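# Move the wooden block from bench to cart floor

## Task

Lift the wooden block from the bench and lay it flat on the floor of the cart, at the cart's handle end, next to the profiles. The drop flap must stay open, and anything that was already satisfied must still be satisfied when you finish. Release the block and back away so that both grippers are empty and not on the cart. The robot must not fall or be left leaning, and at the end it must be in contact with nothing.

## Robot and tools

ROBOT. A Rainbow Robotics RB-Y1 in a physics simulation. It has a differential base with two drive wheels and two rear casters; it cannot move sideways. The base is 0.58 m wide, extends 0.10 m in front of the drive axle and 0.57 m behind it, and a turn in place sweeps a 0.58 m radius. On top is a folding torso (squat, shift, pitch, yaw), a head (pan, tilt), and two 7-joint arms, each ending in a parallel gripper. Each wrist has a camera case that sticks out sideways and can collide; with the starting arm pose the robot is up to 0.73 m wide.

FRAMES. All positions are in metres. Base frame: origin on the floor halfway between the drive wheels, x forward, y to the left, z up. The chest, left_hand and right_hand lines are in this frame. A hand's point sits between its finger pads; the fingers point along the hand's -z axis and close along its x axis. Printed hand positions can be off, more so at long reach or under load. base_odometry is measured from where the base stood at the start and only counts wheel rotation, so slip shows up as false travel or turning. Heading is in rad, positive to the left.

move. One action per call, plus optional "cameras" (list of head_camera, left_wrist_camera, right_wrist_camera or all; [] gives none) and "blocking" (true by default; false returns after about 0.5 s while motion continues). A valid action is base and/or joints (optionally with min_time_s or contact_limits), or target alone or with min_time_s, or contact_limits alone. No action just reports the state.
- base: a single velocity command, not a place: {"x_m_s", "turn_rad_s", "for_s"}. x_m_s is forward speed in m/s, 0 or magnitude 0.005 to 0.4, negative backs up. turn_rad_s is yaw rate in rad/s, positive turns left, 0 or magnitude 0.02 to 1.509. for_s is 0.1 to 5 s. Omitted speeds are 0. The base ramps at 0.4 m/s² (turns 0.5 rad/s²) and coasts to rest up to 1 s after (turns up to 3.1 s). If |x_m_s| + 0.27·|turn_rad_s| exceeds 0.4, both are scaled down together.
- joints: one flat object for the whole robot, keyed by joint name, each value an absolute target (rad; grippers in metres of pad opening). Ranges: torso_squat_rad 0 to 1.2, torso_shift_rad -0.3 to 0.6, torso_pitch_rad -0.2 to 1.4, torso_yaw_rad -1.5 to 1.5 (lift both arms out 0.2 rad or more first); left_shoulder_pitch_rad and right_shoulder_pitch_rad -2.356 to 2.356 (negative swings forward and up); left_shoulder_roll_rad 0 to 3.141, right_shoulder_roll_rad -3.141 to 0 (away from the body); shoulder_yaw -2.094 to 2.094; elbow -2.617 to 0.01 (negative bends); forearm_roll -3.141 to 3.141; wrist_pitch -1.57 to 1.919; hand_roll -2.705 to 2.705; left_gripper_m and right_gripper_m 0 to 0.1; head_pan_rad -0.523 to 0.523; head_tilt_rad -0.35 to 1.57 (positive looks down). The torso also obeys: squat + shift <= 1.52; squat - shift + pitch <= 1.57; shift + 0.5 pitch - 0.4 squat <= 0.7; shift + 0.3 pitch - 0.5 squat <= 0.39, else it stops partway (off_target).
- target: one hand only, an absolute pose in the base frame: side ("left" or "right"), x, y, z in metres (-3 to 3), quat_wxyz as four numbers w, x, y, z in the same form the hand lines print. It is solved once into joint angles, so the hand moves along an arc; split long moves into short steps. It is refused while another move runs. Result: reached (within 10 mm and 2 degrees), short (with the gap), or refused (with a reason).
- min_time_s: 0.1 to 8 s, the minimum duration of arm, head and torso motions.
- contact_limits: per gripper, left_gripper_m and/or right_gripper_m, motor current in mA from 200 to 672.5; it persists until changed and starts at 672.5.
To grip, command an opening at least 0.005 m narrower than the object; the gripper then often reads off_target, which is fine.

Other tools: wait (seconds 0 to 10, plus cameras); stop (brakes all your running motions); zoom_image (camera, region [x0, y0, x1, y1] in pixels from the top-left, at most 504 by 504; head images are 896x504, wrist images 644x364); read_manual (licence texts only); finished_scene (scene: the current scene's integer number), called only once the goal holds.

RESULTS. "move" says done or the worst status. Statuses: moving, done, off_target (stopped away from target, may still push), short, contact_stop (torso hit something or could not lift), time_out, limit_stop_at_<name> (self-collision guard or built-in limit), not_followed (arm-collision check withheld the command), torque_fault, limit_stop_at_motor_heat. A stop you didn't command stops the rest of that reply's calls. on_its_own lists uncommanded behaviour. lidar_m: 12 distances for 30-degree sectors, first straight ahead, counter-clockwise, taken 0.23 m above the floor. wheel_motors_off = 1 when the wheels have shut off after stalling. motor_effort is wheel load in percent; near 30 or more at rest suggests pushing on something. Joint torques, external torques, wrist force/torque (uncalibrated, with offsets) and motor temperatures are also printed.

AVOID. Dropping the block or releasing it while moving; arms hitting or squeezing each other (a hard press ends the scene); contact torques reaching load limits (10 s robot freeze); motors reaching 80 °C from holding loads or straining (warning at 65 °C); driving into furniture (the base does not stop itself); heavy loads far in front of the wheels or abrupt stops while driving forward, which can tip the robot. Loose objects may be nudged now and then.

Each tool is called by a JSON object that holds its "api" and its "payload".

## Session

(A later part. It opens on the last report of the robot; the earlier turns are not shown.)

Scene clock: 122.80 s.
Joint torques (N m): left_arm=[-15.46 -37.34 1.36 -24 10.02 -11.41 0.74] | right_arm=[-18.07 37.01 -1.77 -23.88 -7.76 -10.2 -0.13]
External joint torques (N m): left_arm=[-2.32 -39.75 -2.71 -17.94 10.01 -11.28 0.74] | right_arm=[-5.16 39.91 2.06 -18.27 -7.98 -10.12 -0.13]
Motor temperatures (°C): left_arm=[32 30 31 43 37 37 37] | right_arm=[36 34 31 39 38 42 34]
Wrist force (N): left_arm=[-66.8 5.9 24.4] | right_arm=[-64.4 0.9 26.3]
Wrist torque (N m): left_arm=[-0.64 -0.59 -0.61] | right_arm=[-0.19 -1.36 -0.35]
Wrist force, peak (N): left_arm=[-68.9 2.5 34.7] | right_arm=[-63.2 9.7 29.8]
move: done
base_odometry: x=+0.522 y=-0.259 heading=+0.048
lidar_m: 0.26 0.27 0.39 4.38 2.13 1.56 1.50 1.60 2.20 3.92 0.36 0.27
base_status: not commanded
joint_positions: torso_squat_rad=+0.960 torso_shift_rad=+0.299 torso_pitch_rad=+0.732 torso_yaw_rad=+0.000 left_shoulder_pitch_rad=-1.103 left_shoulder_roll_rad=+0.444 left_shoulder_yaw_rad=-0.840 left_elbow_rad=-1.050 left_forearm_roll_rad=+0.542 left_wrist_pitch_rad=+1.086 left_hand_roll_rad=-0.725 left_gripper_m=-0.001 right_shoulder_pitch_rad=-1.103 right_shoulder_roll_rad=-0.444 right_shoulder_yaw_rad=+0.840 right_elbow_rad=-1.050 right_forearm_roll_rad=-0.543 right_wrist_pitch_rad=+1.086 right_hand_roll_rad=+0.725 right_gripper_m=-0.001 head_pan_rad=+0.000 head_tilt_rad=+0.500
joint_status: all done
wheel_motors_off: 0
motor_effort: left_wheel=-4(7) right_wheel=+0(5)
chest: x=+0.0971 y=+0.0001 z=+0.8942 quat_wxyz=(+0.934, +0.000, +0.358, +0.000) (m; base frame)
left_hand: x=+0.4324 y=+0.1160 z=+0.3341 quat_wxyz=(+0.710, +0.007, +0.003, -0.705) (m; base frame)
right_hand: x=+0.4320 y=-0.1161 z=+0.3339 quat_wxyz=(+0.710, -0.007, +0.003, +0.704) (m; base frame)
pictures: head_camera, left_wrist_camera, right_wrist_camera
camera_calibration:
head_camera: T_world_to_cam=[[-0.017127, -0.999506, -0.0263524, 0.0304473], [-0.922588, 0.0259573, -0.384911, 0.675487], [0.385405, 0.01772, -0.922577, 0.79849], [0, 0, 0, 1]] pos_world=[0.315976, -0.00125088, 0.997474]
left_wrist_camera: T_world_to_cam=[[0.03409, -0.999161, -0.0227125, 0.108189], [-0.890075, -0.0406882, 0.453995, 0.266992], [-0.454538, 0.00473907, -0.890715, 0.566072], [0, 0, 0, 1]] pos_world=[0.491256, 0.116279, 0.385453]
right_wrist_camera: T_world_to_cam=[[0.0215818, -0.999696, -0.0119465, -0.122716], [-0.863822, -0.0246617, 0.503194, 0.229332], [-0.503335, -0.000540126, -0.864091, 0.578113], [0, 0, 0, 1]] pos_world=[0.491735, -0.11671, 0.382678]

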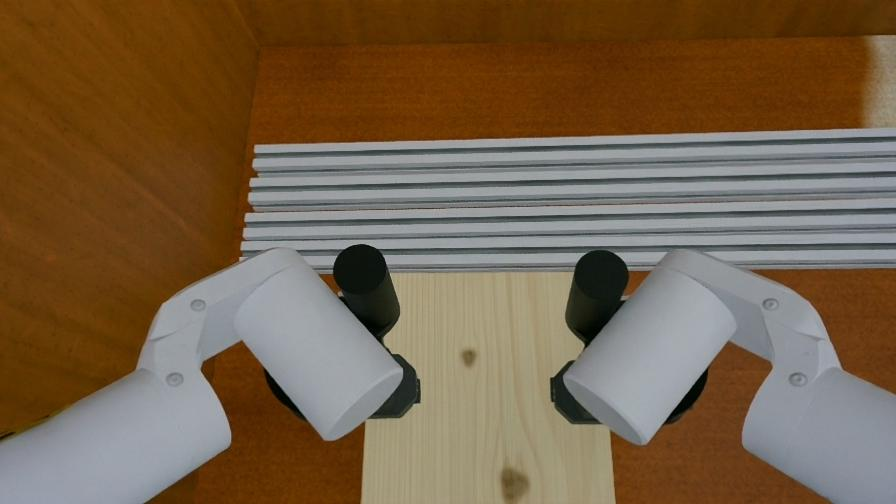

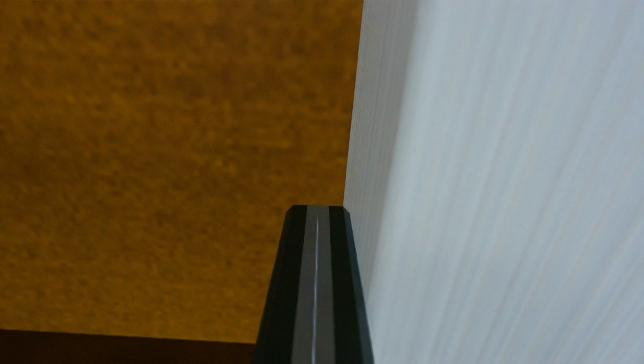

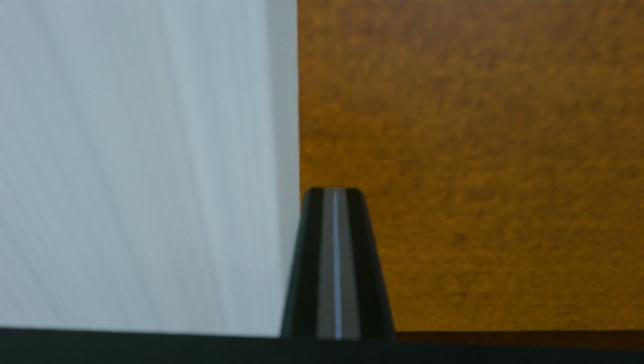

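{"api": "move", "payload": {"joints": {"torso_squat_rad":0.95,"torso_shift_rad":0.3,"torso_pitch_rad":0.735}, "min_time_s": 0.6, "cameras": []}}

{"api": "move", "payload": {"joints": {"left_shoulder_pitch_rad":-1.080,"left_shoulder_roll_rad":0.485,"left_shoulder_yaw_rad":-0.829,"left_elbow_rad":-1.080,"left_forearm_roll_rad":0.563,"left_wrist_pitch_rad":1.076,"left_hand_roll_rad":-0.756,"right_shoulder_pitch_rad":-1.080,"right_shoulder_roll_rad":-0.485,"right_shoulder_yaw_rad":0.829,"right_elbow_rad":-1.080,"right_forearm_roll_rad":-0.563,"right_wrist_pitch_rad":1.076,"right_hand_roll_rad":0.756}, "min_time_s": 1.2}}

Scene clock: 126.20 s.
Joint torques (N m): left_arm=[-21.88 -34.41 3.96 -26.76 9.54 -9.39 0.75] | right_arm=[-24.59 35.49 -2.35 -27.62 -7.48 -8.53 -0.01]
External joint torques (N m): left_arm=[-8.86 -36.78 -0.07 -20.71 9.52 -9.27 0.75] | right_arm=[-11.79 38.35 1.44 -22.02 -7.69 -8.46 -0.01]
Motor temperatures (°C): left_arm=[32 31 31 43 38 37 37] | right_arm=[36 34 31 39 38 42 34]
Wrist force (N): left_arm=[-55.2 8.9 -20.9] | right_arm=[-53.2 -1.5 -17.2]
Wrist torque (N m): left_arm=[-0.12 -0.08 -0.45] | right_arm=[-0.19 -0.77 -0.29]
Wrist force, peak (N): left_arm=[-67.6 5.7 24.8] | right_arm=[-65.3 0.3 26.4]
move: done
base_odometry: x=+0.522 y=-0.259 heading=+0.048
lidar_m: 0.26 0.27 0.38 4.39 2.12 1.56 1.50 1.59 2.21 3.93 0.37 0.27
base_status: not commanded
joint_positions: torso_squat_rad=+0.950 torso_shift_rad=+0.300 torso_pitch_rad=+0.736 torso_yaw_rad=+0.000 left_shoulder_pitch_rad=-1.102 left_shoulder_roll_rad=+0.443 left_shoulder_yaw_rad=-0.841 left_elbow_rad=-1.050 left_forearm_roll_rad=+0.543 left_wrist_pitch_rad=+1.086 left_hand_roll_rad=-0.725 left_gripper_m=-0.001 right_shoulder_pitch_rad=-1.101 right_shoulder_roll_rad=-0.444 right_shoulder_yaw_rad=+0.841 right_elbow_rad=-1.050 right_forearm_roll_rad=-0.543 right_wrist_pitch_rad=+1.086 right_hand_roll_rad=+0.725 right_gripper_m=-0.001 head_pan_rad=+0.000 head_tilt_rad=+0.500
joint_status: all done
wheel_motors_off: 0
motor_effort: left_wheel=-4(5) right_wheel=+1(3)
chest: x=+0.1001 y=+0.0001 z=+0.8989 quat_wxyz=(+0.933, +0.000, +0.360, +0.000) (m; base frame)
left_hand: x=+0.4323 y=+0.1161 z=+0.3370 quat_wxyz=(+0.710, +0.005, +0.005, -0.705) (m; base frame)
right_hand: x=+0.4320 y=-0.1165 z=+0.3368 quat_wxyz=(+0.710, -0.005, +0.005, +0.704) (m; base frame)
pictures: none
No camera images: "cameras" was empty.

Scene clock: 127.70 s.
Joint torques (N m): left_arm=[-11.14 2.89 6.2 -6.67 0.31 -0.68 -0.34] | right_arm=[-11.57 -5.09 -5.89 -6.54 -0.17 -0.2 0.25]
External joint torques (N m): left_arm=[1.61 -0.3 1.99 -0.7 0.28 -0.55 -0.34] | right_arm=[0.96 -1.43 -1.91 -1.02 -0.37 -0.12 0.25]
Motor temperatures (°C): left_arm=[32 30 31 42 37 37 37] | right_arm=[36 34 31 39 38 41 34]
Wrist force (N): left_arm=[0.8 1.1 -7.3] | right_arm=[-0.5 1.1 -4.8]
Wrist torque (N m): left_arm=[-0.24 0.22 0.07] | right_arm=[-0.11 0.02 -0.08]
Wrist force, peak (N): left_arm=[-56.4 9.7 -20.9] | right_arm=[-54.7 -2.8 -15.7]
move: done
base_odometry: x=+0.522 y=-0.259 heading=+0.048
lidar_m: 0.25 0.28 0.39 4.38 2.11 1.57 1.50 1.60 2.19 3.93 0.36 0.27
base_status: not commanded
joint_positions: torso_squat_rad=+0.950 torso_shift_rad=+0.300 torso_pitch_rad=+0.735 torso_yaw_rad=+0.000 left_shoulder_pitch_rad=-1.080 left_shoulder_roll_rad=+0.485 left_shoulder_yaw_rad=-0.829 left_elbow_rad=-1.080 left_forearm_roll_rad=+0.563 left_wrist_pitch_rad=+1.076 left_hand_roll_rad=-0.756 left_gripper_m=+0.000 right_shoulder_pitch_rad=-1.080 right_shoulder_roll_rad=-0.485 right_shoulder_yaw_rad=+0.829 right_elbow_rad=-1.080 right_forearm_roll_rad=-0.563 right_wrist_pitch_rad=+1.076 right_hand_roll_rad=+0.756 right_gripper_m=+0.000 head_pan_rad=+0.000 head_tilt_rad=+0.500
joint_status: all done
wheel_motors_off: 0
motor_effort: left_wheel=-5(5) right_wheel=+1(2)
chest: x=+0.0999 y=+0.0001 z=+0.8990 quat_wxyz=(+0.933, +0.000, +0.359, +0.000) (m; base frame)
left_hand: x=+0.4333 y=+0.1321 z=+0.3376 quat_wxyz=(+0.707, +0.004, +0.003, -0.707) (m; base frame)
right_hand: x=+0.4332 y=-0.1318 z=+0.3376 quat_wxyz=(+0.707, -0.004, +0.003, +0.707) (m; base frame)
pictures: head_camera, left_wrist_camera, right_wrist_camera
camera_calibration:
head_camera: T_world_to_cam=[[-0.0172043, -0.999506, -0.0263073, 0.0305909], [-0.923658, 0.025962, -0.382338, 0.677734], [0.382832, 0.0177211, -0.923648, 0.803072], [0, 0, 0, 1]] pos_world=[0.319079, -0.00125087, 1.00168]
left_wrist_camera: T_world_to_cam=[[0.0272214, -0.999469, -0.0179119, 0.125674], [-0.888459, -0.0324025, 0.457811, 0.263748], [-0.458149, 0.00345169, -0.888869, 0.570668], [0, 0, 0, 1]] pos_world=[0.492359, 0.132184, 0.388753]
right_wrist_camera: T_world_to_cam=[[0.0289056, -0.999436, -0.0170645, -0.139772], [-0.861827, -0.0335668, 0.506091, 0.225138], [-0.506378, 0.0000777747, -0.862312, 0.582716], [0, 0, 0, 1]] pos_world=[0.493145, -0.132181, 0.386158]

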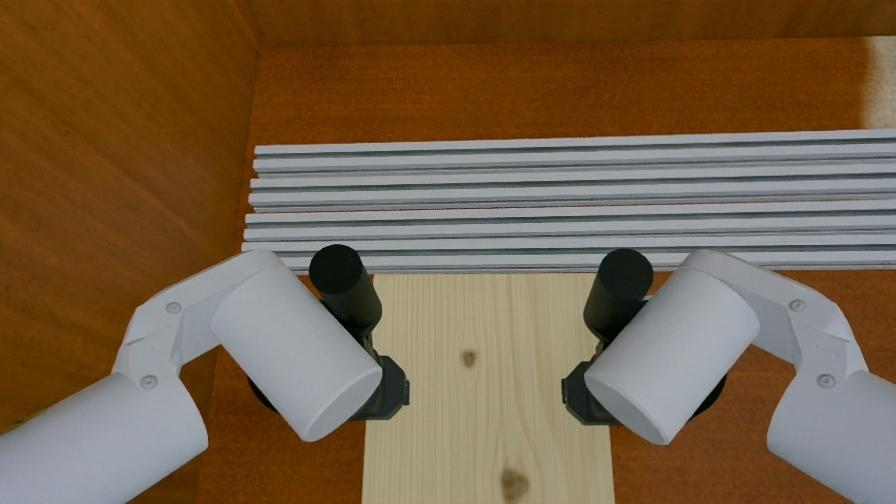

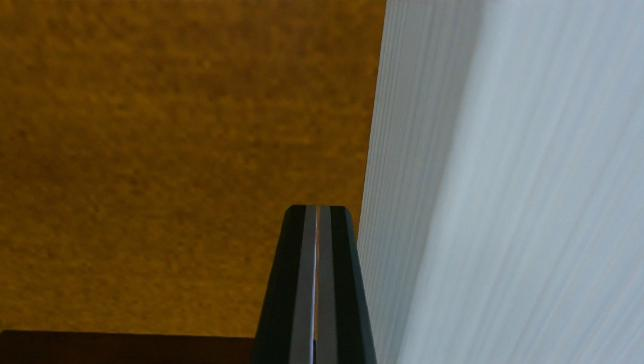

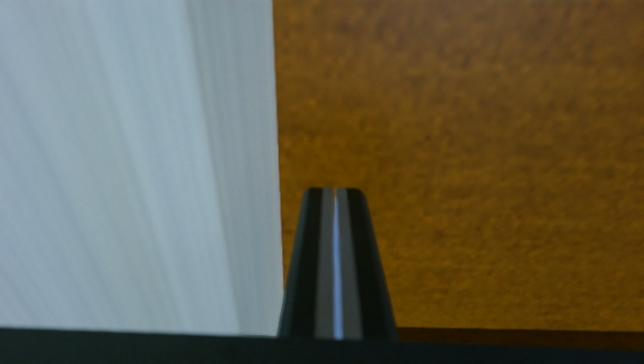

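{"api": "move", "payload": {"joints": {"torso_squat_rad":0.70}, "cameras": ["head_camera","left_wrist_camera","right_wrist_camera"]}}

{"api": "zoom_image", "payload": {"camera": "head_camera", "region": [300, 280, 700, 504]}}

{"api": "zoom_image", "payload": {"camera": "left_wrist_camera", "region": [244, 0, 644, 364]}}

Scene clock: 130.67 s.
Joint torques (N m): left_arm=[-11.72 2.61 5.95 -6.24 0.27 -0.45 -0.27] | right_arm=[-12.16 -5.13 -5.59 -6.28 -0.06 -0.08 0.28]
External joint torques (N m): left_arm=[1.04 -0.58 1.73 -0.28 0.24 -0.32 -0.27] | right_arm=[0.37 -1.47 -1.6 -0.76 -0.26 -0.01 0.28]
Motor temperatures (°C): left_arm=[32 30 31 42 37 36 37] | right_arm=[36 34 31 38 38 41 34]
Wrist force (N): left_arm=[0.7 1.4 -7.5] | right_arm=[0.0 1.2 -5.2]
Wrist torque (N m): left_arm=[-0.28 0.13 0.09] | right_arm=[-0.15 0.12 -0.08]
Wrist force, peak (N): left_arm=[0.8 1.6 -8.4] | right_arm=[-0.6 1.8 -5.5]
move: done
base_odometry: x=+0.522 y=-0.259 heading=+0.048
lidar_m: 0.25 0.27 0.37 4.39 2.14 1.56 1.50 1.58 2.20 3.93 0.36 0.27
base_status: not commanded
joint_positions: torso_squat_rad=+0.700 torso_shift_rad=+0.300 torso_pitch_rad=+0.735 torso_yaw_rad=+0.000 left_shoulder_pitch_rad=-1.080 left_shoulder_roll_rad=+0.485 left_shoulder_yaw_rad=-0.829 left_elbow_rad=-1.080 left_forearm_roll_rad=+0.563 left_wrist_pitch_rad=+1.076 left_hand_roll_rad=-0.756 left_gripper_m=+0.000 right_shoulder_pitch_rad=-1.080 right_shoulder_roll_rad=-0.485 right_shoulder_yaw_rad=+0.829 right_elbow_rad=-1.080 right_forearm_roll_rad=-0.563 right_wrist_pitch_rad=+1.076 right_hand_roll_rad=+0.756 right_gripper_m=+0.000 head_pan_rad=+0.000 head_tilt_rad=+0.500
joint_status: all done
wheel_motors_off: 0
motor_effort: left_wheel=-3(4) right_wheel=+3(4)
chest: x=+0.1377 y=+0.0001 z=+1.0215 quat_wxyz=(+0.933, +0.000, +0.359, +0.000) (m; base frame)
left_hand: x=+0.4712 y=+0.1321 z=+0.4602 quat_wxyz=(+0.707, +0.004, +0.003, -0.707) (m; base frame)
right_hand: x=+0.4711 y=-0.1319 z=+0.4602 quat_wxyz=(+0.707, -0.004, +0.003, +0.707) (m; base frame)
pictures: head_camera, left_wrist_camera, right_wrist_camera
camera_calibration:
head_camera: T_world_to_cam=[[-0.0171951, -0.999506, -0.0263061, 0.0344618], [-0.923587, 0.0259564, -0.38251, 0.759691], [0.383004, 0.0177186, -0.923577, 0.901699], [0, 0, 0, 1]] pos_world=[0.356879, -0.00125088, 1.12428]
left_wrist_camera: T_world_to_cam=[[0.027357, -0.999466, -0.0178673, 0.126843], [-0.888495, -0.0325024, 0.457734, 0.241368], [-0.45807, 0.00335281, -0.88891, 0.696999], [0, 0, 0, 1]] pos_world=[0.530259, 0.132284, 0.511353]
right_wrist_camera: T_world_to_cam=[[0.0287708, -0.99944, -0.0170967, -0.138689], [-0.8619, -0.0334668, 0.505972, 0.195917], [-0.506261, 0.000178445, -0.86238, 0.707527], [0, 0, 0, 1]] pos_world=[0.531045, -0.132181, 0.508658]

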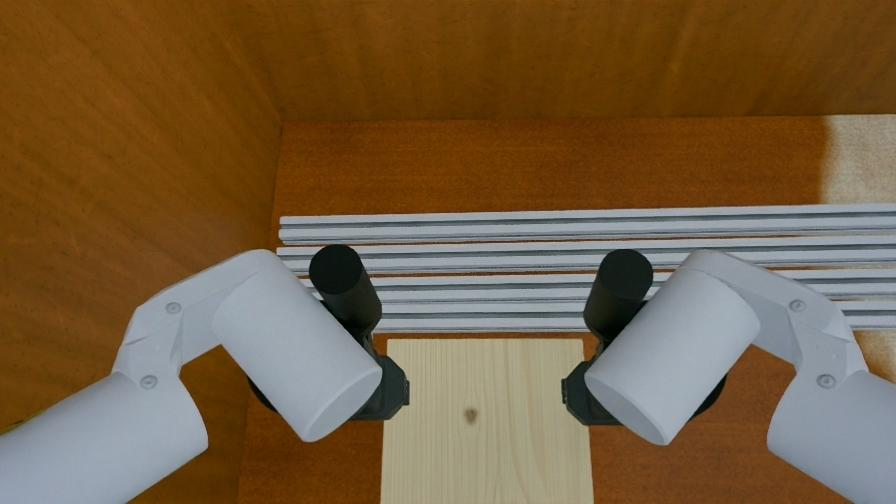

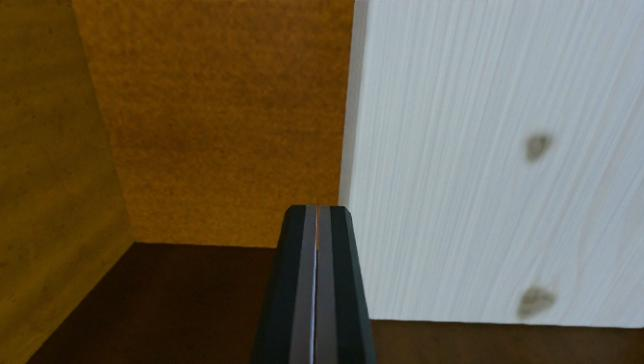

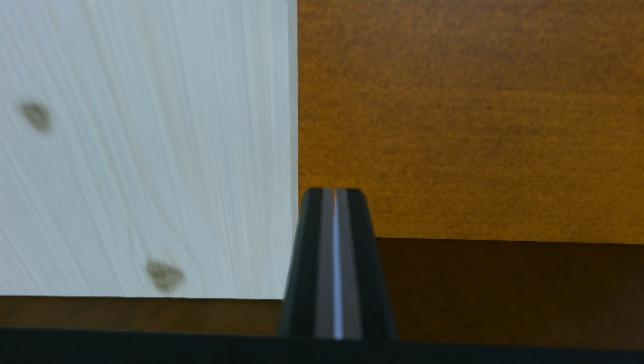

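Scaled by 1.260 from the camera's 896x504 image, which has a finer 1280x720 frame.

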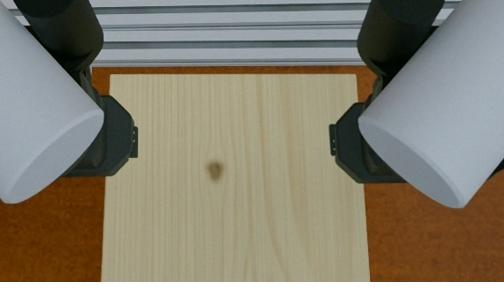

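Scaled by 1.260 from the camera's 644x364 image, which has a finer 1265x715 frame.

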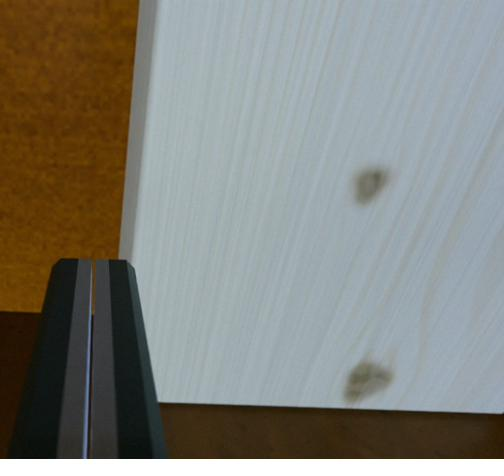

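{"api": "move", "payload": {"joints": {"torso_squat_rad":0.3,"torso_shift_rad":0.3,"torso_pitch_rad":0.25,"left_shoulder_pitch_rad":-0.855,"left_shoulder_roll_rad":0.498,"left_shoulder_yaw_rad":-0.876,"left_elbow_rad":-1.167,"left_forearm_roll_rad":0.8,"left_wrist_pitch_rad":1.279,"left_hand_roll_rad":-0.832,"right_shoulder_pitch_rad":-0.855,"right_shoulder_roll_rad":-0.498,"right_shoulder_yaw_rad":0.876,"right_elbow_rad":-1.167,"right_forearm_roll_rad":-0.8,"right_wrist_pitch_rad":1.279,"right_hand_roll_rad":0.832}, "min_time_s": 2, "cameras": []}}

{"api": "move", "payload": {"base": {"x_m_s":-0.4,"for_s":1.6}, "cameras": ["head_camera"]}}

{"api": "finished_scene", "payload": {"scene": 2}}

Scene clock: 136.30 s.
Joint torques (N m): left_arm=[-14.9 4.64 6.41 -5.78 0.18 0.03 -0.34] | right_arm=[-15.86 -6.68 -4.55 -5.74 -0.17 0.12 0.18]
External joint torques (N m): left_arm=[2.21 -0.38 0 -0.21 0.14 0.17 -0.34] | right_arm=[1.04 -1.24 1.47 -0.57 -0.38 0.21 0.18]
Motor temperatures (°C): left_arm=[32 30 31 41 37 36 37] | right_arm=[35 33 31 37 38 40 34]
Wrist force (N): left_arm=[1.8 0.9 -7.3] | right_arm=[-0.6 1.7 -4.9]
Wrist torque (N m): left_arm=[-0.22 0.33 0.10] | right_arm=[-0.19 0.01 -0.10]
Wrist force, peak (N): left_arm=[0.6 1.5 -8.4] | right_arm=[-0.4 1.0 -5.8]
move: done
base_odometry: x=+0.522 y=-0.259 heading=+0.048
lidar_m: 0.25 0.28 0.38 4.39 2.11 1.53 1.51 1.60 2.21 3.93 0.38 0.28
base_status: not commanded
joint_positions: torso_squat_rad=+0.300 torso_shift_rad=+0.300 torso_pitch_rad=+0.250 torso_yaw_rad=+0.000 left_shoulder_pitch_rad=-0.855 left_shoulder_roll_rad=+0.498 left_shoulder_yaw_rad=-0.876 left_elbow_rad=-1.167 left_forearm_roll_rad=+0.800 left_wrist_pitch_rad=+1.279 left_hand_roll_rad=-0.832 left_gripper_m=+0.000 right_shoulder_pitch_rad=-0.855 right_shoulder_roll_rad=-0.498 right_shoulder_yaw_rad=+0.876 right_elbow_rad=-1.167 right_forearm_roll_rad=-0.800 right_wrist_pitch_rad=+1.279 right_hand_roll_rad=+0.832 right_gripper_m=+0.000 head_pan_rad=+0.000 head_tilt_rad=+0.500
joint_status: all done
wheel_motors_off: 0
motor_effort: left_wheel=-2(5) right_wheel=+2(5)
chest: x=+0.0461 y=+0.0001 z=+1.2192 quat_wxyz=(+0.992, +0.000, +0.125, +0.000) (m; base frame)
left_hand: x=+0.4353 y=+0.1500 z=+0.7708 quat_wxyz=(+0.708, +0.001, +0.001, -0.706) (m; base frame)
right_hand: x=+0.4352 y=-0.1496 z=+0.7708 quat_wxyz=(+0.708, -0.001, +0.001, +0.706) (m; base frame)
pictures: none
No camera images: "cameras" was empty.

Scene clock: 139.47 s.
Joint torques (N m): left_arm=[-16.32 4.14 7.02 -5.77 0.07 -0.15 -0.31] | right_arm=[-17.4 -6.56 -4.7 -5.66 0.1 0.1 0.26]
External joint torques (N m): left_arm=[0.79 -0.88 0.61 -0.19 0.03 -0.01 -0.31] | right_arm=[-0.51 -1.11 1.32 -0.49 -0.11 0.18 0.26]
Motor temperatures (°C): left_arm=[32 30 31 41 36 35 37] | right_arm=[35 33 31 37 37 40 34]
Wrist force (N): left_arm=[1.5 0.7 -7.7] | right_arm=[-0.9 1.1 -5.0]
Wrist torque (N m): left_arm=[-0.23 0.24 0.10] | right_arm=[-0.09 -0.01 -0.08]
Wrist force, peak (N): left_arm=[1.7 1.3 -8.0] | right_arm=[-0.4 1.7 -5.9]
move: done
base_odometry: x=-0.118 y=-0.289 heading=+0.046
lidar_m: 0.90 0.95 1.89 3.22 1.21 0.90 0.86 0.92 1.28 3.60 1.27 0.93
base_status: done (sent for 1.6 of 1.6 s)
joint_positions: torso_squat_rad=+0.300 torso_shift_rad=+0.300 torso_pitch_rad=+0.250 torso_yaw_rad=+0.000 left_shoulder_pitch_rad=-0.855 left_shoulder_roll_rad=+0.498 left_shoulder_yaw_rad=-0.876 left_elbow_rad=-1.167 left_forearm_roll_rad=+0.800 left_wrist_pitch_rad=+1.279 left_hand_roll_rad=-0.832 left_gripper_m=+0.000 right_shoulder_pitch_rad=-0.855 right_shoulder_roll_rad=-0.498 right_shoulder_yaw_rad=+0.876 right_elbow_rad=-1.167 right_forearm_roll_rad=-0.800 right_wrist_pitch_rad=+1.279 right_hand_roll_rad=+0.832 right_gripper_m=+0.000 head_pan_rad=+0.000 head_tilt_rad=+0.500
joint_status: not commanded
wheel_motors_off: 0
motor_effort: left_wheel=-16(41) right_wheel=+16(31)
chest: x=+0.0461 y=+0.0001 z=+1.2192 quat_wxyz=(+0.992, +0.000, +0.125, +0.000) (m; base frame)
left_hand: x=+0.4351 y=+0.1501 z=+0.7707 quat_wxyz=(+0.708, +0.001, +0.001, -0.706) (m; base frame)
right_hand: x=+0.4350 y=-0.1498 z=+0.7706 quat_wxyz=(+0.708, +0.000, +0.001, +0.706) (m; base frame)
pictures: head_camera
camera_calibration:
head_camera: T_world_to_cam=[[-0.00287389, -0.999504, -0.0313573, 0.0436848], [-0.638689, 0.025963, -0.769027, 1.20879], [0.769459, 0.0178174, -0.638447, 0.753787], [0, 0, 0, 1]] pos_world=[0.192156, -0.00115111, 1.41221]

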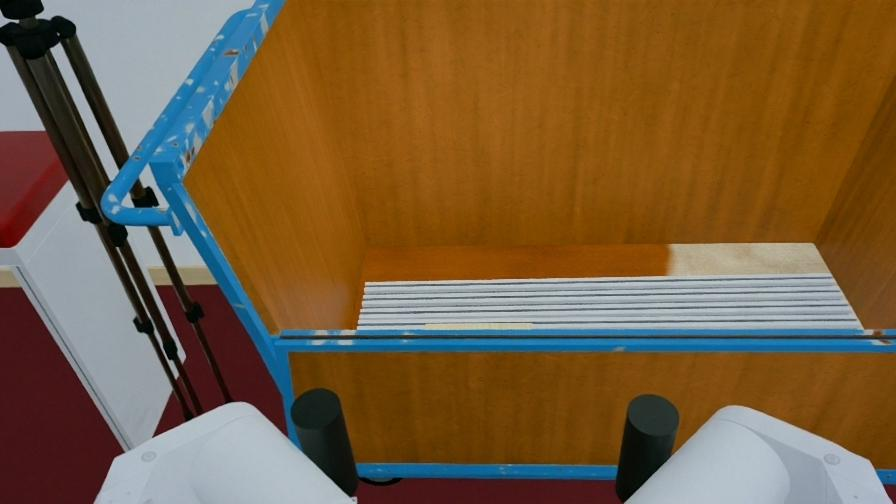

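The scene is finished: the task was done.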